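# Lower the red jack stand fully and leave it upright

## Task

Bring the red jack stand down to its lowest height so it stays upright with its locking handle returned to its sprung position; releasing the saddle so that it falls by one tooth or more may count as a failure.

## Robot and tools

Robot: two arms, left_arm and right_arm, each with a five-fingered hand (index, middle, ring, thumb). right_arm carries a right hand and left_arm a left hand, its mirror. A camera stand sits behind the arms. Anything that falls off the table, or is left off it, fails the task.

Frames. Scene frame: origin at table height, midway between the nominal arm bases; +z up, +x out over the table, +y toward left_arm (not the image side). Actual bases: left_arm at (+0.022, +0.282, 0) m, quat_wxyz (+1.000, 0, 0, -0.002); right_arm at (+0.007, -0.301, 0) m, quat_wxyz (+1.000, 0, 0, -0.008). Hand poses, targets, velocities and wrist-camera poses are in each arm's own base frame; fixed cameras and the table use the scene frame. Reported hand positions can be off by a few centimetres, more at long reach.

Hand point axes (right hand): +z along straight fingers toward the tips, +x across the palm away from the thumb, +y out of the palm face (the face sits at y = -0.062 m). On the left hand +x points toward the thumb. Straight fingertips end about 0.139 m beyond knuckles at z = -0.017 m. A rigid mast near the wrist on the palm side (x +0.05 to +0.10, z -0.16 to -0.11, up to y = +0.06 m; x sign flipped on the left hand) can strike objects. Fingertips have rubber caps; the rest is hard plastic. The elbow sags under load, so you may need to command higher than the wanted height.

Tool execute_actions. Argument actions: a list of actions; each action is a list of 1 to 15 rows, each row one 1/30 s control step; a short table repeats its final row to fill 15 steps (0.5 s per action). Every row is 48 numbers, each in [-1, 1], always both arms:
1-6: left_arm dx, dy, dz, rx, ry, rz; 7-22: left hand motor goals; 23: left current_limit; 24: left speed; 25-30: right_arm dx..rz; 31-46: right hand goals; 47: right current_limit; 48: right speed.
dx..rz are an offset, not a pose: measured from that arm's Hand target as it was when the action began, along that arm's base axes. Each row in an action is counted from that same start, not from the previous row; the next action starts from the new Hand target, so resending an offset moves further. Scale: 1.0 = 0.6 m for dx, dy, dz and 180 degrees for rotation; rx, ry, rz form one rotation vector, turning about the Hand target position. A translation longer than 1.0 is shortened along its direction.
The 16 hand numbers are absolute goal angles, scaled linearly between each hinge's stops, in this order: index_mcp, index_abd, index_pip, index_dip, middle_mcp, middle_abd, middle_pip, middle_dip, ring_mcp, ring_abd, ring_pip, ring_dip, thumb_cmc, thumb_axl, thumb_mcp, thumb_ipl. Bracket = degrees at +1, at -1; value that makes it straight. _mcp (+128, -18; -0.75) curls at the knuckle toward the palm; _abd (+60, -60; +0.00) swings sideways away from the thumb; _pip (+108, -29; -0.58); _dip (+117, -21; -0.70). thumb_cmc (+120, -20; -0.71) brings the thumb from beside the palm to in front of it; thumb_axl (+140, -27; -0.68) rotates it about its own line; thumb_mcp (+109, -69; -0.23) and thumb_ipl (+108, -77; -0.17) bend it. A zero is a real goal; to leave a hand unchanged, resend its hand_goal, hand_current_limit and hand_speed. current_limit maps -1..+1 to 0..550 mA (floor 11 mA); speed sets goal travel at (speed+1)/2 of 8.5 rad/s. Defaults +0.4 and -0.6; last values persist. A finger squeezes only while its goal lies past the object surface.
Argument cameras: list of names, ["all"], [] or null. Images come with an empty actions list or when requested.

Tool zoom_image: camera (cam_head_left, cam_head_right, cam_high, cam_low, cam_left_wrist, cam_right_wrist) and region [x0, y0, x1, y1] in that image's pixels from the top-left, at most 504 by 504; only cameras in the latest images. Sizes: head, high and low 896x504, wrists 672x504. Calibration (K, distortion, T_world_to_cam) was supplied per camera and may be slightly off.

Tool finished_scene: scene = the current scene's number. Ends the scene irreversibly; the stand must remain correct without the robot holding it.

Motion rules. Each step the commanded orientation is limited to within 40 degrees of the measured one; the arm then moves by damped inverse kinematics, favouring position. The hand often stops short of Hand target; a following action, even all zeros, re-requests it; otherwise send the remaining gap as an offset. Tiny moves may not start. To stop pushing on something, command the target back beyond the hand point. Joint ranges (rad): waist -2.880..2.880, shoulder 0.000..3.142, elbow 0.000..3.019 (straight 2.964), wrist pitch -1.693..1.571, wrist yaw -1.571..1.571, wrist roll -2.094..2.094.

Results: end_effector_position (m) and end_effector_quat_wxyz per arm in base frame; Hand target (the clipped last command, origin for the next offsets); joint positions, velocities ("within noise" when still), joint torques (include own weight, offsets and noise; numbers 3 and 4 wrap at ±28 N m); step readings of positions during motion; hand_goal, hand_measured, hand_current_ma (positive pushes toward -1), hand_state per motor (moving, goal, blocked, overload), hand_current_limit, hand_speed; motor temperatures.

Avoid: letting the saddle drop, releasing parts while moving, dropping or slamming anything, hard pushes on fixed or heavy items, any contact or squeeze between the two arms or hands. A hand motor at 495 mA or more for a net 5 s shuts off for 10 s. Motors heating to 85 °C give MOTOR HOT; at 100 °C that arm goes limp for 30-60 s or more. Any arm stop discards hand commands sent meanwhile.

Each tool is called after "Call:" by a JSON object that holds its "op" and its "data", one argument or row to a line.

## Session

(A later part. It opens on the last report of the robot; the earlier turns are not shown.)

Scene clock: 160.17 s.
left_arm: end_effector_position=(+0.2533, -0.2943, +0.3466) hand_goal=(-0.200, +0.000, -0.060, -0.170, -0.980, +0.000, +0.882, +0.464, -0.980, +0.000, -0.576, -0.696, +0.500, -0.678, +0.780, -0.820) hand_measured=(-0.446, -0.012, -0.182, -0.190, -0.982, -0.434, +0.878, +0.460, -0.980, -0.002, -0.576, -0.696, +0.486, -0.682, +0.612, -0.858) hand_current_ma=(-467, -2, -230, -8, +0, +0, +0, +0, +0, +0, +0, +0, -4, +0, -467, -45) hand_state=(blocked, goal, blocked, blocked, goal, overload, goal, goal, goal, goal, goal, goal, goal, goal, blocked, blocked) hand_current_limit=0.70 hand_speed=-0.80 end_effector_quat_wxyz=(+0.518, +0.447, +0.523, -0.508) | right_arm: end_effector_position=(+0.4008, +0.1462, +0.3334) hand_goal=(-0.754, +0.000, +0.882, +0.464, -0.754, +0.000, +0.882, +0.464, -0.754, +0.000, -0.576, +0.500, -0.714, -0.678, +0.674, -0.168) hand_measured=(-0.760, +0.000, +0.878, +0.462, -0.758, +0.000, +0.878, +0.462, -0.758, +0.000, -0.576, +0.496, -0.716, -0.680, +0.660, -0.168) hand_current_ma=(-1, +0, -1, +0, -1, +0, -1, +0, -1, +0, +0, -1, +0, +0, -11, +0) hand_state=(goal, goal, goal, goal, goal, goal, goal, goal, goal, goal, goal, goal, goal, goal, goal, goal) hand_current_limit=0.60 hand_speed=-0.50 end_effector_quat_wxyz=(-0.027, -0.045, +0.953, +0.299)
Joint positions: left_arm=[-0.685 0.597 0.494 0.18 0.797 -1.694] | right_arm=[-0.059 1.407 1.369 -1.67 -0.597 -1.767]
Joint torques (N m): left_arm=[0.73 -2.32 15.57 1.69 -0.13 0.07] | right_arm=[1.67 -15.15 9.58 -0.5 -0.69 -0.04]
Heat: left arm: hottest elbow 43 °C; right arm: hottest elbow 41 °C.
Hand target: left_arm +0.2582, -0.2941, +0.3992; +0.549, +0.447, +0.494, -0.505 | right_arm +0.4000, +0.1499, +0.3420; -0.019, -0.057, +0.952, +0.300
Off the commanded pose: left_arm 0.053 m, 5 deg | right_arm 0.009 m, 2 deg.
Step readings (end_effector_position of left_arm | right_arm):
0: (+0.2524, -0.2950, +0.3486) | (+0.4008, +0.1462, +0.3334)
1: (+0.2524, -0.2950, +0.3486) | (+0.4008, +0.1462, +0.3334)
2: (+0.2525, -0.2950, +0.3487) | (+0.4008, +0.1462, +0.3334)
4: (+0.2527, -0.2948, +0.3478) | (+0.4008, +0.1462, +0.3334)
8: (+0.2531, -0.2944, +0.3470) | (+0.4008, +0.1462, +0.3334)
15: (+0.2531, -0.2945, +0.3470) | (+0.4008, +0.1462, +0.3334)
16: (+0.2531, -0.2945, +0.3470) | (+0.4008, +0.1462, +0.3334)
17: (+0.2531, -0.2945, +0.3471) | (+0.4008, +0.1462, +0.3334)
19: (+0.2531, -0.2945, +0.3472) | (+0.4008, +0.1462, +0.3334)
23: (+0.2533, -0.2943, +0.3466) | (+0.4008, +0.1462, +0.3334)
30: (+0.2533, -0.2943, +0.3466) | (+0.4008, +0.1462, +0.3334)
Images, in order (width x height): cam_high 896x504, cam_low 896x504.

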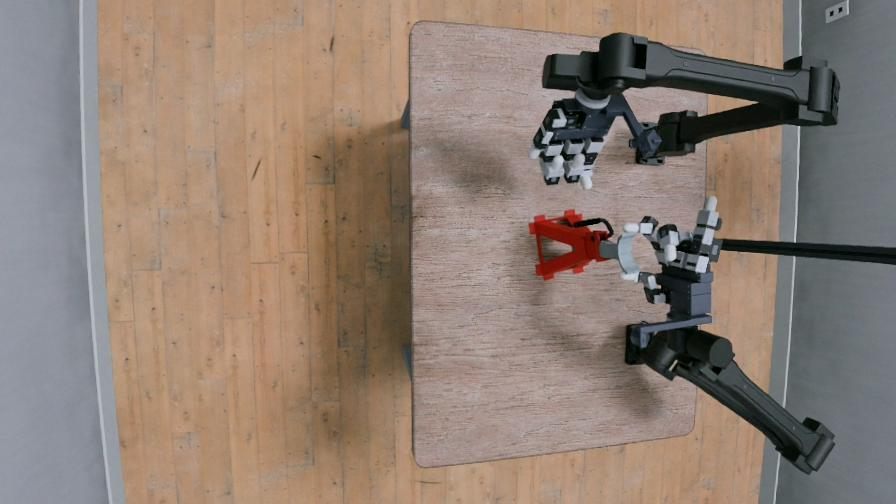

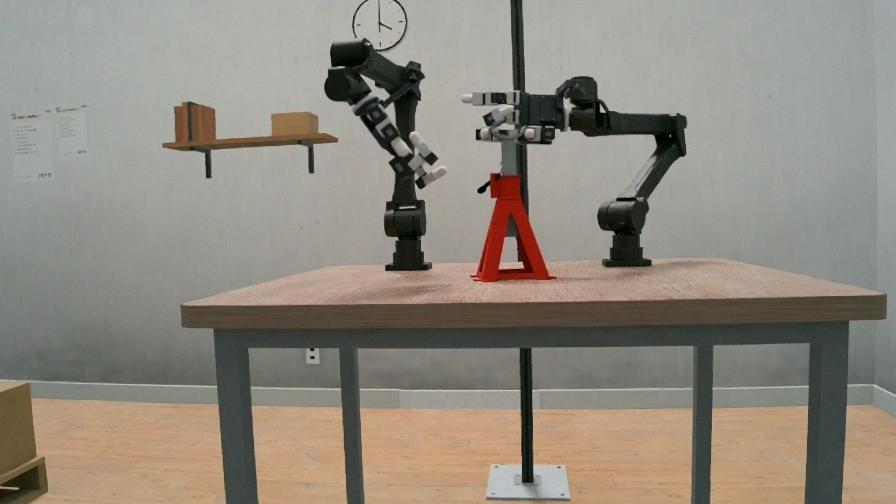

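Call:
{"op": "execute_actions", "data": {
  "actions": [],
  "cameras": ["cam_high","cam_head_left","cam_head_right","cam_low"]
}}

Call:
{"op": "zoom_image", "data": {
  "camera": "cam_high",
  "region": [520, 180, 660, 300]
}}

Call:
{"op": "zoom_image", "data": {
  "camera": "cam_head_right",
  "region": [330, 200, 530, 360]
}}

Call:
{"op": "zoom_image", "data": {
  "camera": "cam_low",
  "region": [450, 160, 570, 290]
}}

Scene clock: 165.73 s.
left_arm: end_effector_position=(+0.2533, -0.2943, +0.3465) hand_goal=(-0.200, +0.000, -0.060, -0.170, -0.980, +0.000, +0.882, +0.464, -0.980, +0.000, -0.576, -0.696, +0.500, -0.678, +0.780, -0.820) hand_measured=(-0.446, -0.012, -0.182, -0.190, -0.982, -0.434, +0.878, +0.460, -0.980, -0.002, -0.576, -0.696, +0.486, -0.682, +0.612, -0.858) hand_current_ma=(-468, -2, -230, -8, +0, +0, +0, +0, +0, +0, +0, +0, -4, +0, -468, -45) hand_state=(blocked, goal, blocked, blocked, goal, overload, goal, goal, goal, goal, goal, goal, goal, goal, blocked, blocked) hand_current_limit=0.70 hand_speed=-0.80 end_effector_quat_wxyz=(+0.518, +0.447, +0.523, -0.508) | right_arm: end_effector_position=(+0.4008, +0.1462, +0.3334) hand_goal=(-0.754, +0.000, +0.882, +0.464, -0.754, +0.000, +0.882, +0.464, -0.754, +0.000, -0.576, +0.500, -0.714, -0.678, +0.674, -0.168) hand_measured=(-0.760, +0.000, +0.878, +0.462, -0.758, +0.000, +0.878, +0.462, -0.758, +0.000, -0.576, +0.496, -0.716, -0.680, +0.660, -0.168) hand_current_ma=(-1, +0, -1, +0, -1, +0, -1, +0, -1, +0, +0, -1, +0, +0, -11, +0) hand_state=(goal, goal, goal, goal, goal, goal, goal, goal, goal, goal, goal, goal, goal, goal, goal, goal) hand_current_limit=0.60 hand_speed=-0.50 end_effector_quat_wxyz=(-0.027, -0.045, +0.953, +0.299)
Joint positions: left_arm=[-0.685 0.597 0.494 0.18 0.797 -1.694] | right_arm=[-0.059 1.407 1.369 -1.67 -0.597 -1.767]
Joint velocities: within noise
Joint torques (N m): left_arm=[0.73 -2.32 15.56 1.69 -0.14 0.07] | right_arm=[1.38 -15.38 9.59 -0.24 -0.74 -0.12]
Motor temperatures (°C): left_arm=[24 26 43 22 26 20] | right_arm=[23 24 41 21 26 22]
Heat: left arm: hottest elbow 43 °C; right arm: hottest elbow 41 °C.
Hand target: left_arm +0.2582, -0.2941, +0.3991; +0.548, +0.447, +0.495, -0.505 | right_arm +0.4000, +0.1499, +0.3420; -0.019, -0.057, +0.952, +0.300
Off the commanded pose: left_arm 0.053 m, 5 deg | right_arm 0.009 m, 2 deg.
Images, in order (width x height): cam_head_left 896x504, cam_head_right 896x504, cam_high 896x504, cam_low 896x504.

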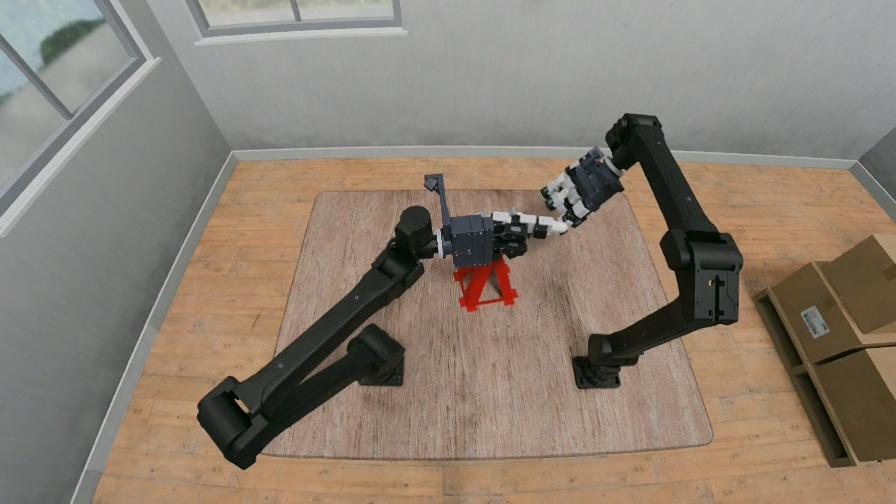

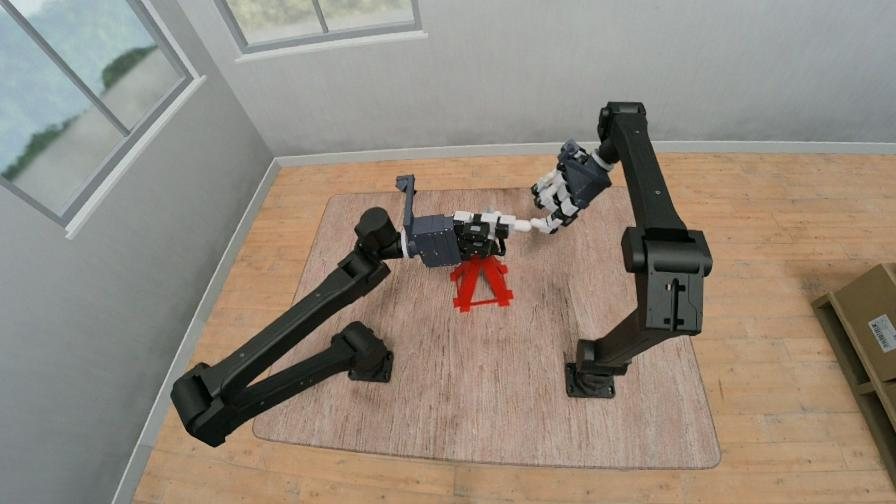

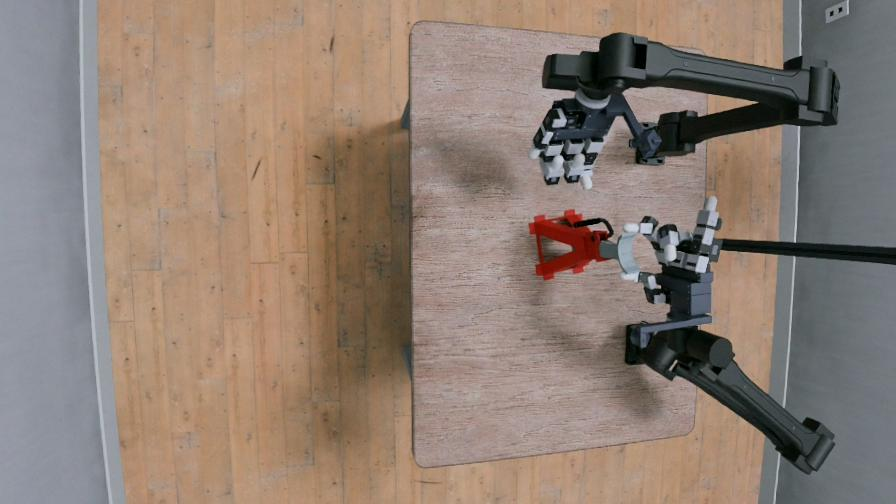

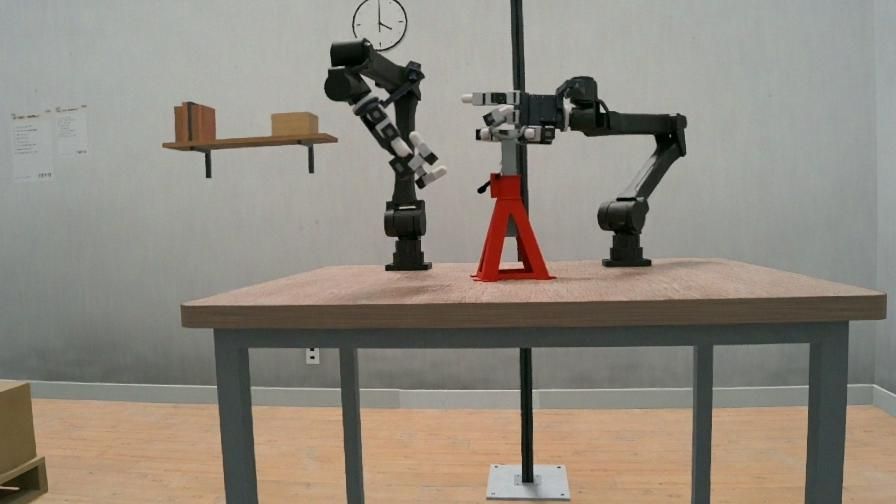

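Scaled by 3.600 from the camera's 896x504 image, which has a finer 1280x720 frame.

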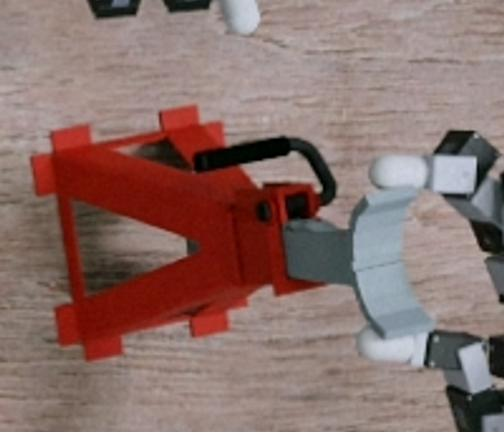

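Scaled by 2.520 from the camera's 896x504 image, which has a finer 1280x720 frame.

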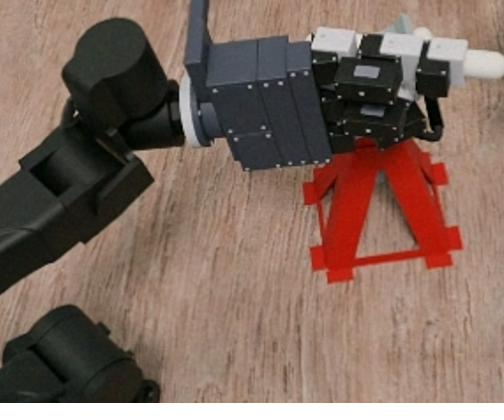

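Scaled by 3.877 from the camera's 896x504 image, which has a finer 1280x720 frame.

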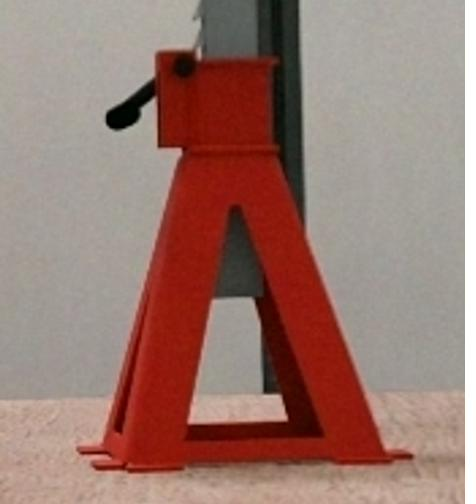

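Call:
{"op": "execute_actions", "data": {
  "actions": [
    [[0,0,0.0,0,0,0,-0.2,0,-0.06,-0.17,-0.98,0,0.882,0.464,-0.98,0,-0.576,-0.696,0.5,-0.678,0.78,-0.82,0.7,-0.8,0.03,0.02,-0.03,0,0,0,-0.754,0,0.882,0.464,-0.754,0,0.882,0.464,-0.754,0,-0.576,0.5,-0.714,-0.678,0.674,-0.168,0.6,-0.5]],
    [[0,0,0.0,0,0,0,-0.2,0,-0.06,-0.17,-0.98,0,0.882,0.464,-0.98,0,-0.576,-0.696,0.5,-0.678,0.78,-0.82,0.7,-0.8,0.02,0.035,-0.04,0,0,0,-0.754,0,0.882,0.464,-0.754,0,0.882,0.464,-0.754,0,-0.576,0.5,-0.714,-0.678,0.674,-0.168,0.6,-0.5]],
    [[0,0,0.0,0,0,0,-0.2,0,-0.06,-0.17,-0.98,0,0.882,0.464,-0.98,0,-0.576,-0.696,0.5,-0.678,0.78,-0.82,0.7,-0.8,0.01,0.03,-0.03,0,0,0,-0.754,0,0.882,0.464,-0.754,0,0.882,0.464,-0.754,0,-0.576,0.5,-0.714,-0.678,0.674,-0.168,0.6,-0.5]]
  ],
  "cameras": ["cam_low","cam_high","cam_right_wrist"]
}}

Call:
{"op": "zoom_image", "data": {
  "camera": "cam_low",
  "region": [420, 120, 540, 240]
}}

Call:
{"op": "zoom_image", "data": {
  "camera": "cam_high",
  "region": [520, 160, 660, 280]
}}

Scene clock: 174.57 s.
left_arm: end_effector_position=(+0.2533, -0.2943, +0.3465) hand_goal=(-0.200, +0.000, -0.060, -0.170, -0.980, +0.000, +0.882, +0.464, -0.980, +0.000, -0.576, -0.696, +0.500, -0.678, +0.780, -0.820) hand_measured=(-0.446, -0.012, -0.182, -0.190, -0.982, -0.434, +0.878, +0.460, -0.980, -0.002, -0.576, -0.696, +0.486, -0.682, +0.612, -0.858) hand_current_ma=(-468, -2, -230, -8, +0, +0, +0, +0, +0, +0, +0, +0, -4, +0, -468, -45) hand_state=(blocked, goal, blocked, blocked, goal, overload, goal, goal, goal, goal, goal, goal, goal, goal, blocked, blocked) hand_current_limit=0.70 hand_speed=-0.80 end_effector_quat_wxyz=(+0.518, +0.447, +0.523, -0.508) | right_arm: end_effector_position=(+0.4325, +0.1981, +0.2849) hand_goal=(-0.754, +0.000, +0.882, +0.464, -0.754, +0.000, +0.882, +0.464, -0.754, +0.000, -0.576, +0.500, -0.714, -0.678, +0.674, -0.168) hand_measured=(-0.760, +0.000, +0.878, +0.462, -0.758, +0.000, +0.878, +0.462, -0.758, +0.000, -0.576, +0.496, -0.716, -0.680, +0.660, -0.168) hand_current_ma=(-1, +0, -1, +0, -1, +0, -1, +0, -1, +0, +0, -1, +0, +0, -11, +0) hand_state=(goal, goal, goal, goal, goal, goal, goal, goal, goal, goal, goal, goal, goal, goal, goal, goal) hand_current_limit=0.60 hand_speed=-0.50 end_effector_quat_wxyz=(-0.017, -0.061, +0.952, +0.299)
Joint positions: left_arm=[-0.685 0.597 0.494 0.18 0.797 -1.694] | right_arm=[0.065 1.487 1.327 -1.45 -0.606 -1.646]
Joint torques (N m): left_arm=[0.73 -2.32 15.57 1.69 -0.13 0.07] | right_arm=[2.02 -15.33 8.4 0.55 -0.78 0.16]
Heat: left arm: hottest elbow 44 °C; right arm: hottest elbow 41 °C.
Hand target: left_arm +0.2582, -0.2941, +0.3991; +0.548, +0.447, +0.495, -0.505 | right_arm +0.4361, +0.2009, +0.2820; -0.019, -0.057, +0.952, +0.300
Off the commanded pose: left_arm 0.053 m, 5 deg | right_arm 0.005 m, 1 deg.
Step readings (end_effector_position of left_arm | right_arm):
0: (+0.2533, -0.2943, +0.3465) | (+0.4008, +0.1462, +0.3334)
1: (+0.2533, -0.2943, +0.3465) | (+0.4007, +0.1464, +0.3334)
2: (+0.2533, -0.2943, +0.3465) | (+0.4008, +0.1471, +0.3334)
4: (+0.2533, -0.2943, +0.3465) | (+0.4026, +0.1491, +0.3329)
8: (+0.2533, -0.2943, +0.3465) | (+0.4071, +0.1558, +0.3282)
15: (+0.2533, -0.2943, +0.3465) | (+0.4118, +0.1590, +0.3207)
16: (+0.2533, -0.2943, +0.3465) | (+0.4122, +0.1590, +0.3207)
17: (+0.2533, -0.2943, +0.3465) | (+0.4133, +0.1603, +0.3207)
19: (+0.2533, -0.2943, +0.3465) | (+0.4176, +0.1634, +0.3193)
23: (+0.2533, -0.2943, +0.3465) | (+0.4221, +0.1744, +0.3119)
30: (+0.2533, -0.2943, +0.3465) | (+0.4255, +0.1807, +0.3018)
31: (+0.2533, -0.2943, +0.3465) | (+0.4258, +0.1807, +0.3016)
32: (+0.2533, -0.2943, +0.3465) | (+0.4267, +0.1814, +0.3011)
34: (+0.2533, -0.2943, +0.3465) | (+0.4294, +0.1837, +0.2987)
38: (+0.2533, -0.2943, +0.3465) | (+0.4302, +0.1924, +0.2909)
45: (+0.2533, -0.2943, +0.3465) | (+0.4319, +0.1981, +0.2850)
camera_calibration:
cam_right_wrist: T_world_to_cam=[[0.680835, 0.621364, 0.387776, -0.498231], [0.567501, -0.782225, 0.257035, -0.202274], [0.463041, 0.0450653, -0.885191, 0.172071], [0, 0, 0, 1]] pos_world=[0.374328, 0.143605, 0.39751]
Images, in order (width x height): cam_high 896x504, cam_low 896x504, cam_right_wrist 672x504.

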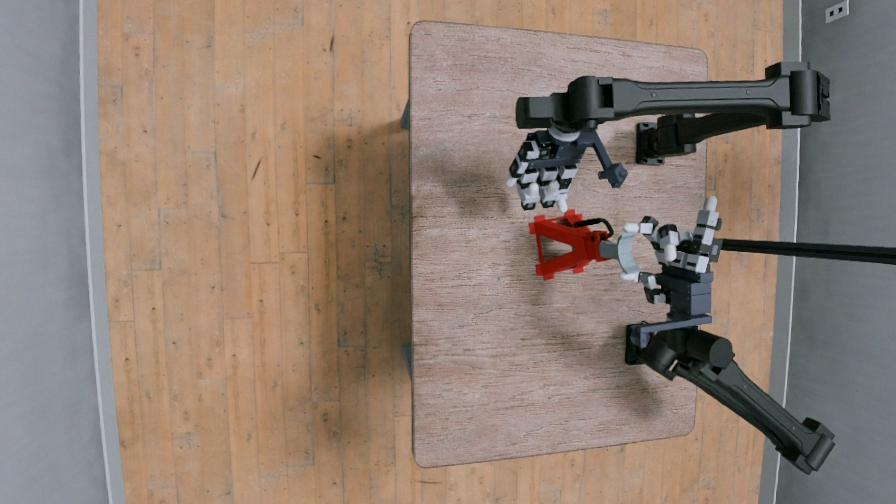

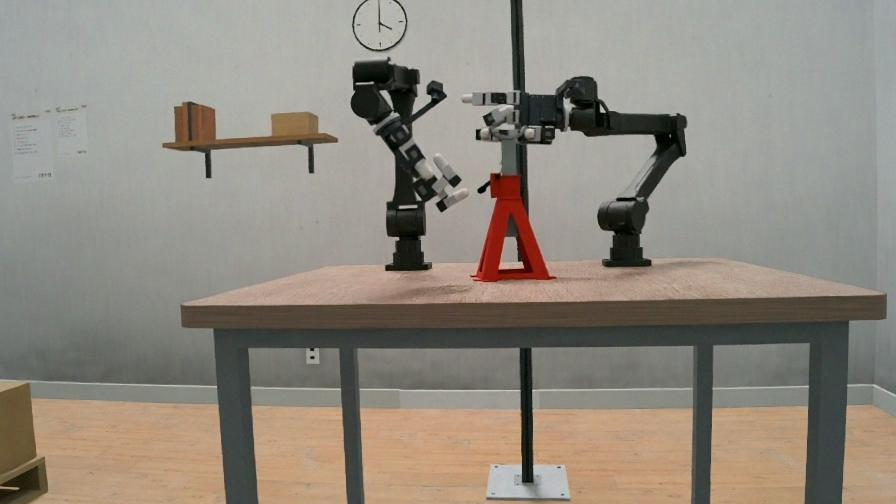

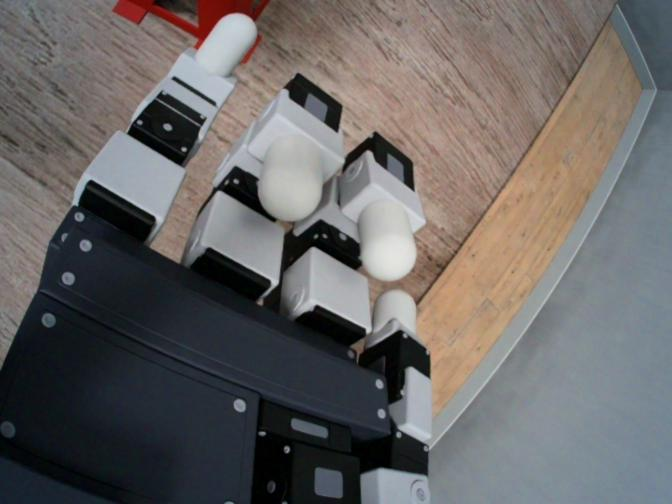

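Scaled by 4.200 from the camera's 896x504 image, which has a finer 1280x720 frame.

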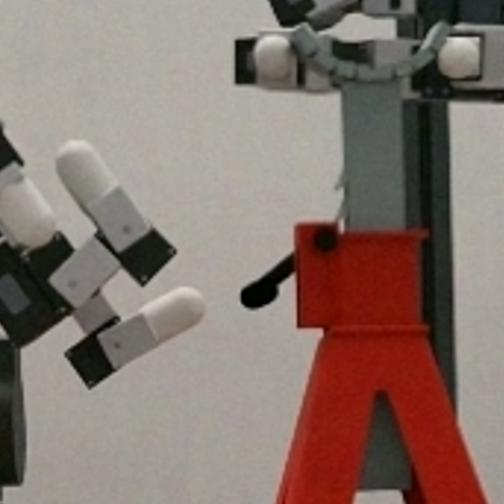

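Scaled by 3.600 from the camera's 896x504 image, which has a finer 1280x720 frame.

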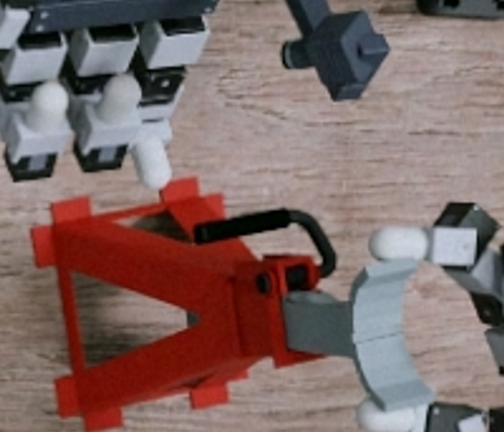

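Call:
{"op": "execute_actions", "data": {
  "actions": [
    [[0,0,0.0,0,0,0,-0.2,0,-0.06,-0.17,-0.98,0,0.882,0.464,-0.98,0,-0.576,-0.696,0.5,-0.678,0.78,-0.82,0.7,-0.8,0,0.04,0,0,0,0,-0.754,0,0.882,0.464,-0.754,0,0.882,0.464,-0.754,0,-0.576,0.5,-0.714,-0.678,0.674,-0.168,0.6,-0.5]],
    [[0,0,0.0,0,0,0,-0.2,0,-0.06,-0.17,-0.98,0,0.882,0.464,-0.98,0,-0.576,-0.696,0.5,-0.678,0.78,-0.82,0.7,-0.8,0,0.04,0,0,0,0,-0.754,0,0.882,0.464,-0.754,0,0.882,0.464,-0.754,0,-0.576,0.5,-0.714,-0.678,0.674,-0.168,0.6,-0.5]]
  ],
  "cameras": ["cam_low","cam_high","cam_right_wrist"]
}}

Call:
{"op": "zoom_image", "data": {
  "camera": "cam_low",
  "region": [420, 120, 540, 240]
}}

Call:
{"op": "zoom_image", "data": {
  "camera": "cam_high",
  "region": [520, 160, 660, 280]
}}

Scene clock: 183.50 s.
left_arm: end_effector_position=(+0.2533, -0.2943, +0.3465) hand_goal=(-0.200, +0.000, -0.060, -0.170, -0.980, +0.000, +0.882, +0.464, -0.980, +0.000, -0.576, -0.696, +0.500, -0.678, +0.780, -0.820) hand_measured=(-0.446, -0.012, -0.182, -0.190, -0.982, -0.434, +0.878, +0.460, -0.980, -0.002, -0.576, -0.696, +0.486, -0.682, +0.612, -0.858) hand_current_ma=(-468, -2, -230, -8, +0, +0, +0, +0, +0, +0, +0, +0, -4, +0, -468, -45) hand_state=(blocked, goal, blocked, blocked, goal, overload, goal, goal, goal, goal, goal, goal, goal, goal, blocked, blocked) hand_current_limit=0.70 hand_speed=-0.80 end_effector_quat_wxyz=(+0.518, +0.447, +0.523, -0.508) | right_arm: end_effector_position=(+0.4318, +0.2468, +0.2853) hand_goal=(-0.754, +0.000, +0.882, +0.464, -0.754, +0.000, +0.882, +0.464, -0.754, +0.000, -0.576, +0.500, -0.714, -0.678, +0.674, -0.168) hand_measured=(-0.760, +0.000, +0.878, +0.462, -0.758, +0.000, +0.878, +0.462, -0.758, +0.000, -0.576, +0.496, -0.716, -0.680, +0.660, -0.168) hand_current_ma=(-1, +0, -1, +0, -1, +0, -1, +0, -1, +0, +0, -1, +0, +0, -11, +0) hand_state=(goal, goal, goal, goal, goal, goal, goal, goal, goal, goal, goal, goal, goal, goal, goal, goal) hand_current_limit=0.60 hand_speed=-0.50 end_effector_quat_wxyz=(-0.018, -0.062, +0.952, +0.300)
Joint positions: left_arm=[-0.685 0.597 0.494 0.18 0.797 -1.694] | right_arm=[0.176 1.487 1.327 -1.376 -0.609 -1.513]
Joint torques (N m): left_arm=[0.79 -2.32 15.57 1.69 -0.13 0.07] | right_arm=[0.38 -15.79 8.58 0.76 -0.64 0.19]
Heat: left arm: hottest elbow 44 °C; right arm: hottest elbow 41 °C.
Hand target: left_arm +0.2582, -0.2941, +0.3991; +0.548, +0.447, +0.495, -0.505 | right_arm +0.4360, +0.2489, +0.2820; -0.019, -0.057, +0.952, +0.300
Off the commanded pose: left_arm 0.053 m, 5 deg | right_arm 0.006 m, 1 deg.
Step readings (end_effector_position of left_arm | right_arm):
0: (+0.2533, -0.2943, +0.3465) | (+0.4326, +0.1980, +0.2849)
1: (+0.2533, -0.2943, +0.3465) | (+0.4327, +0.1980, +0.2849)
2: (+0.2533, -0.2943, +0.3465) | (+0.4329, +0.1996, +0.2850)
4: (+0.2533, -0.2943, +0.3465) | (+0.4344, +0.2026, +0.2849)
8: (+0.2533, -0.2943, +0.3465) | (+0.4327, +0.2158, +0.2850)
15: (+0.2533, -0.2943, +0.3465) | (+0.4318, +0.2231, +0.2851)
16: (+0.2533, -0.2943, +0.3465) | (+0.4321, +0.2231, +0.2851)
17: (+0.2533, -0.2943, +0.3465) | (+0.4325, +0.2243, +0.2851)
19: (+0.2533, -0.2943, +0.3465) | (+0.4342, +0.2271, +0.2852)
23: (+0.2533, -0.2943, +0.3465) | (+0.4324, +0.2395, +0.2853)
30: (+0.2533, -0.2943, +0.3465) | (+0.4310, +0.2468, +0.2854)
camera_calibration:
cam_right_wrist: T_world_to_cam=[[0.68015, 0.621796, 0.388285, -0.528111], [0.569406, -0.781703, 0.254396, -0.16397], [0.461706, 0.0480641, -0.88573, 0.170524], [0, 0, 0, 1]] pos_world=[0.373829, 0.192005, 0.397809]
Images, in order (width x height): cam_high 896x504, cam_low 896x504, cam_right_wrist 672x504.

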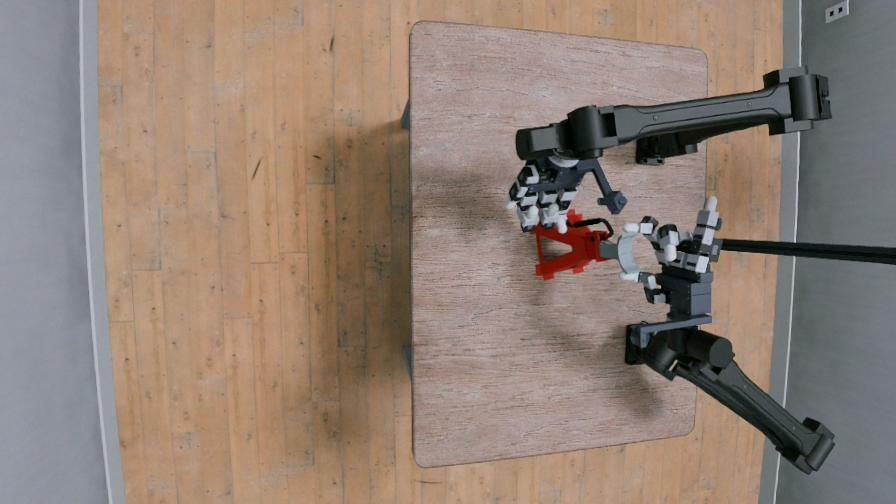

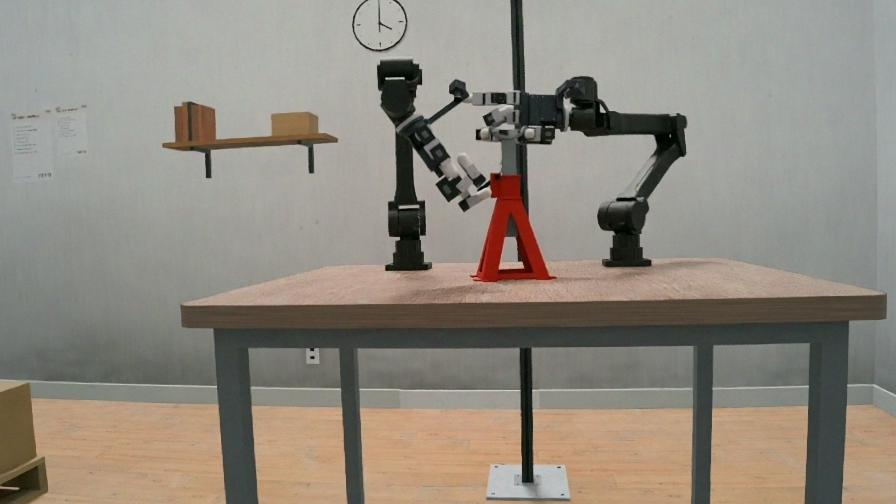

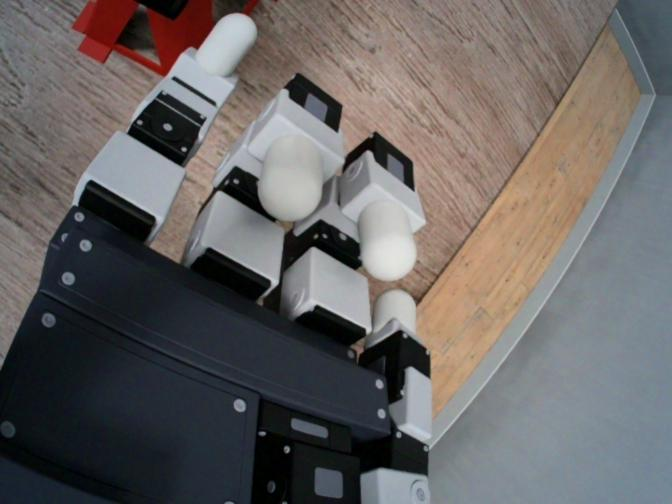

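Scaled by 4.200 from the camera's 896x504 image, which has a finer 1280x720 frame.

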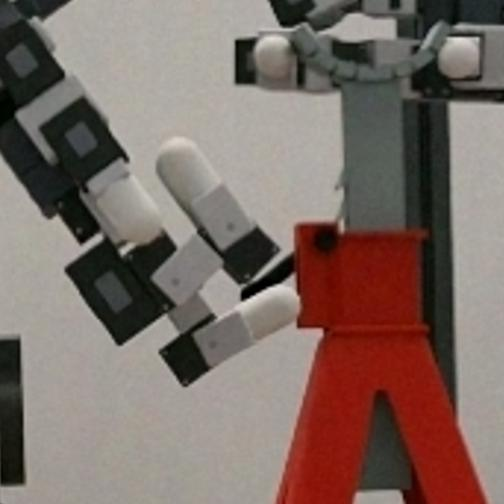

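Scaled by 3.600 from the camera's 896x504 image, which has a finer 1280x720 frame.

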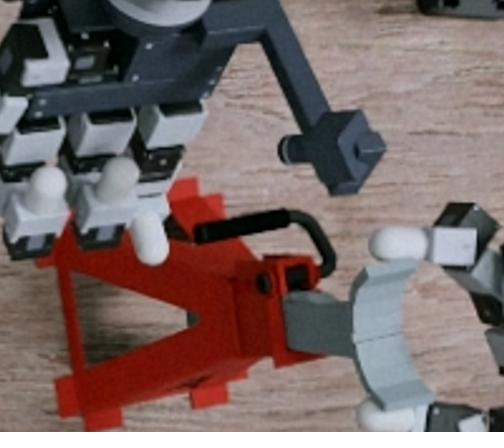

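Call:
{"op": "execute_actions", "data": {
  "actions": [
    [[0,0,0.0,0,0,0,-0.2,0,-0.06,-0.17,-0.98,0,0.882,0.464,-0.98,0,-0.576,-0.696,0.5,-0.678,0.78,-0.82,0.7,-0.8,0,0.045,0,0,0,0,-0.754,0,0.882,0.464,-0.754,0,0.882,0.464,-0.754,0,-0.576,0.5,-0.714,-0.678,0.674,-0.168,0.6,-0.5]]
  ],
  "cameras": ["cam_low","cam_high","cam_right_wrist","cam_left_wrist"]
}}

Call:
{"op": "zoom_image", "data": {
  "camera": "cam_low",
  "region": [420, 120, 540, 240]
}}

Call:
{"op": "zoom_image", "data": {
  "camera": "cam_high",
  "region": [520, 160, 660, 280]
}}

Scene clock: 189.63 s.
left_arm: end_effector_position=(+0.2533, -0.2943, +0.3465) hand_goal=(-0.200, +0.000, -0.060, -0.170, -0.980, +0.000, +0.882, +0.464, -0.980, +0.000, -0.576, -0.696, +0.500, -0.678, +0.780, -0.820) hand_measured=(-0.446, -0.012, -0.182, -0.190, -0.982, -0.434, +0.878, +0.460, -0.980, -0.002, -0.576, -0.696, +0.486, -0.682, +0.612, -0.858) hand_current_ma=(-468, -2, -230, -8, +0, +0, +0, +0, +0, +0, +0, +0, -4, +0, -468, -45) hand_state=(blocked, goal, blocked, blocked, goal, overload, goal, goal, goal, goal, goal, goal, goal, goal, blocked, blocked) hand_current_limit=0.70 hand_speed=-0.80 end_effector_quat_wxyz=(+0.518, +0.447, +0.523, -0.508) | right_arm: end_effector_position=(+0.4294, +0.2739, +0.2845) hand_goal=(-0.754, +0.000, +0.882, +0.464, -0.754, +0.000, +0.882, +0.464, -0.754, +0.000, -0.576, +0.500, -0.714, -0.678, +0.674, -0.168) hand_measured=(-0.760, +0.000, +0.878, +0.462, -0.758, +0.000, +0.878, +0.462, -0.758, +0.000, -0.576, +0.496, -0.716, -0.680, +0.660, -0.168) hand_current_ma=(-1, +0, -1, +0, -1, +0, -1, +0, -1, +0, +0, -1, +0, +0, -11, +0) hand_state=(goal, goal, goal, goal, goal, goal, goal, goal, goal, goal, goal, goal, goal, goal, goal, goal) hand_current_limit=0.60 hand_speed=-0.50 end_effector_quat_wxyz=(-0.020, -0.062, +0.951, +0.301)
Joint positions: left_arm=[-0.685 0.597 0.494 0.18 0.797 -1.694] | right_arm=[0.237 1.49 1.327 -1.335 -0.608 -1.441]
Joint torques (N m): left_arm=[0.73 -2.37 15.57 1.69 -0.13 0.07] | right_arm=[0.85 -15.79 9.17 0.92 -0.55 0.22]
Heat: left arm: hottest elbow 45 °C; right arm: hottest elbow 42 °C.
Hand target: left_arm +0.2582, -0.2941, +0.3991; +0.548, +0.447, +0.495, -0.505 | right_arm +0.4360, +0.2759, +0.2819; -0.019, -0.057, +0.952, +0.300
Off the commanded pose: left_arm 0.053 m, 5 deg | right_arm 0.007 m, 1 deg.
Step readings (end_effector_position of left_arm | right_arm):
0: (+0.2533, -0.2943, +0.3465) | (+0.4318, +0.2468, +0.2853)
1: (+0.2533, -0.2943, +0.3465) | (+0.4320, +0.2468, +0.2853)
2: (+0.2533, -0.2943, +0.3465) | (+0.4322, +0.2480, +0.2853)
4: (+0.2533, -0.2943, +0.3465) | (+0.4336, +0.2516, +0.2856)
8: (+0.2533, -0.2943, +0.3465) | (+0.4305, +0.2655, +0.2858)
15: (+0.2533, -0.2943, +0.3465) | (+0.4285, +0.2739, +0.2849)
camera_calibration:
cam_left_wrist: T_world_to_cam=[[-0.591131, 0.0664001, 0.803838, -0.150316], [-0.594695, 0.637382, -0.489981, 0.469026], [-0.544887, -0.767681, -0.337288, 0.154466], [0, 0, 0, 1]] pos_world=[0.274237, -0.170387, 0.402743]
cam_right_wrist: T_world_to_cam=[[0.680974, 0.621884, 0.386696, -0.543012], [0.571474, -0.781482, 0.250408, -0.141075], [0.457921, 0.0504655, -0.887559, 0.171147], [0, 0, 0, 1]] pos_world=[0.372026, 0.218806, 0.397211]
Images, in order (width x height): cam_high 896x504, cam_low 896x504, cam_left_wrist 672x504, cam_right_wrist 672x504.

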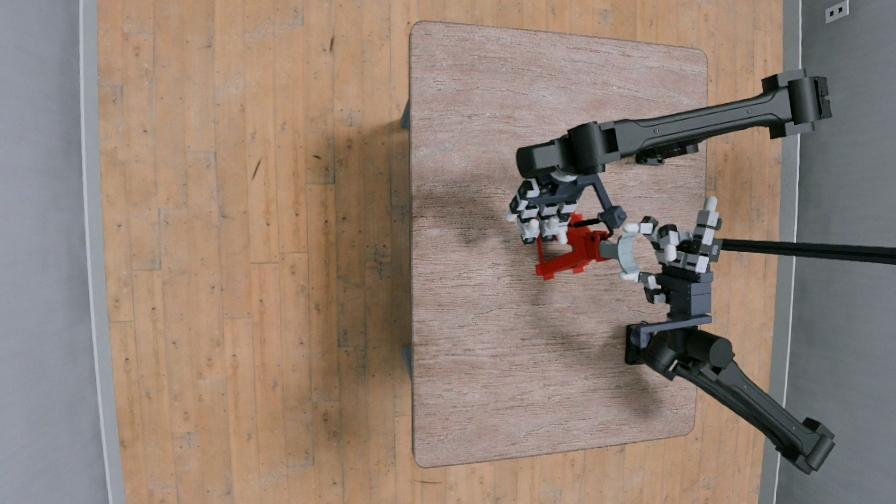

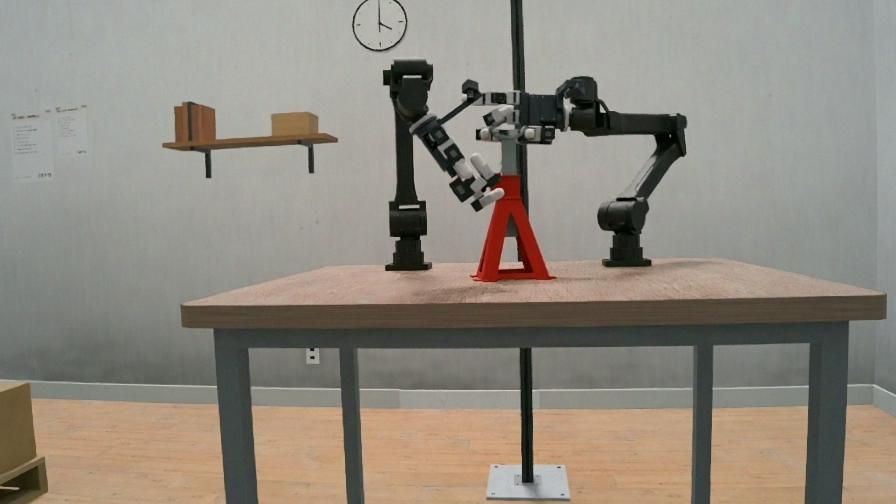

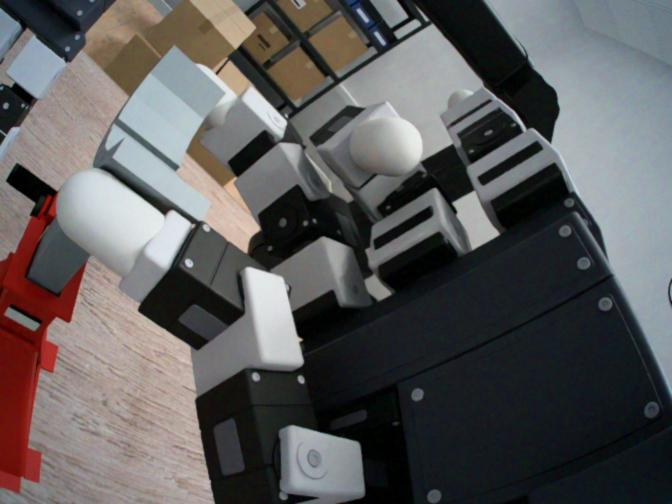

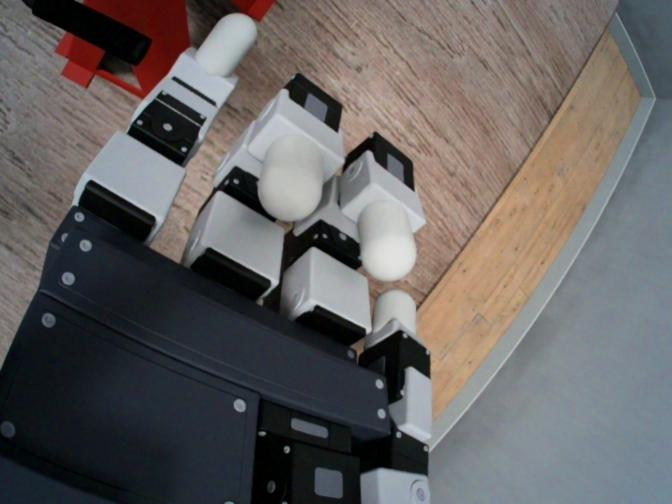

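Scaled by 4.200 from the camera's 896x504 image, which has a finer 1280x720 frame.

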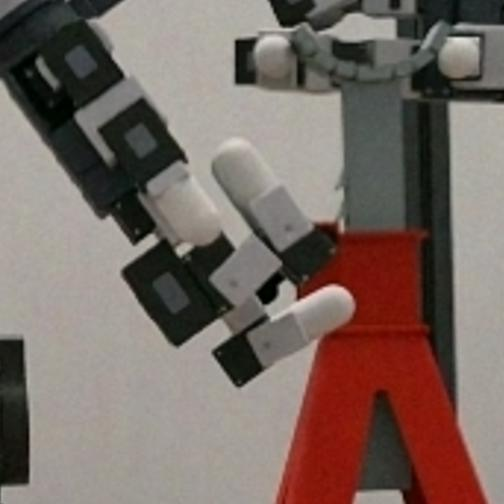

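Scaled by 3.600 from the camera's 896x504 image, which has a finer 1280x720 frame.

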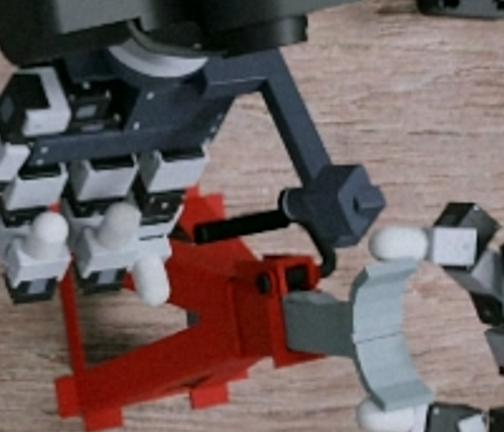

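Call:
{"op": "zoom_image", "data": {
  "camera": "cam_low",
  "region": [460, 160, 510, 215]
}}

Call:
{"op": "zoom_image", "data": {
  "camera": "cam_right_wrist",
  "region": [0, 0, 300, 250]
}}

Scaled by 9.164 from the camera's 896x504 image, which has a finer 1280x720 frame.

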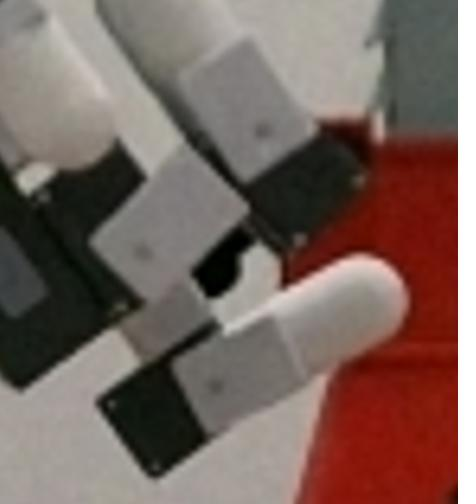

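Scaled by 1.680 from the camera's 672x504 image, which has a finer 960x720 frame.

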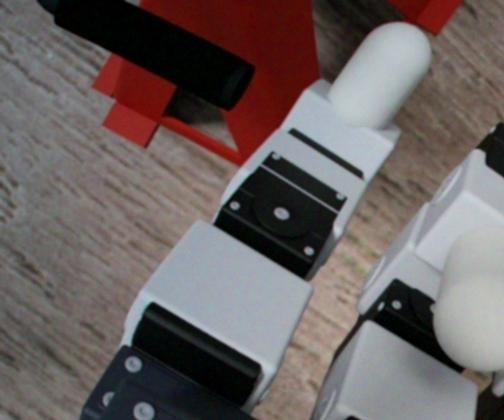

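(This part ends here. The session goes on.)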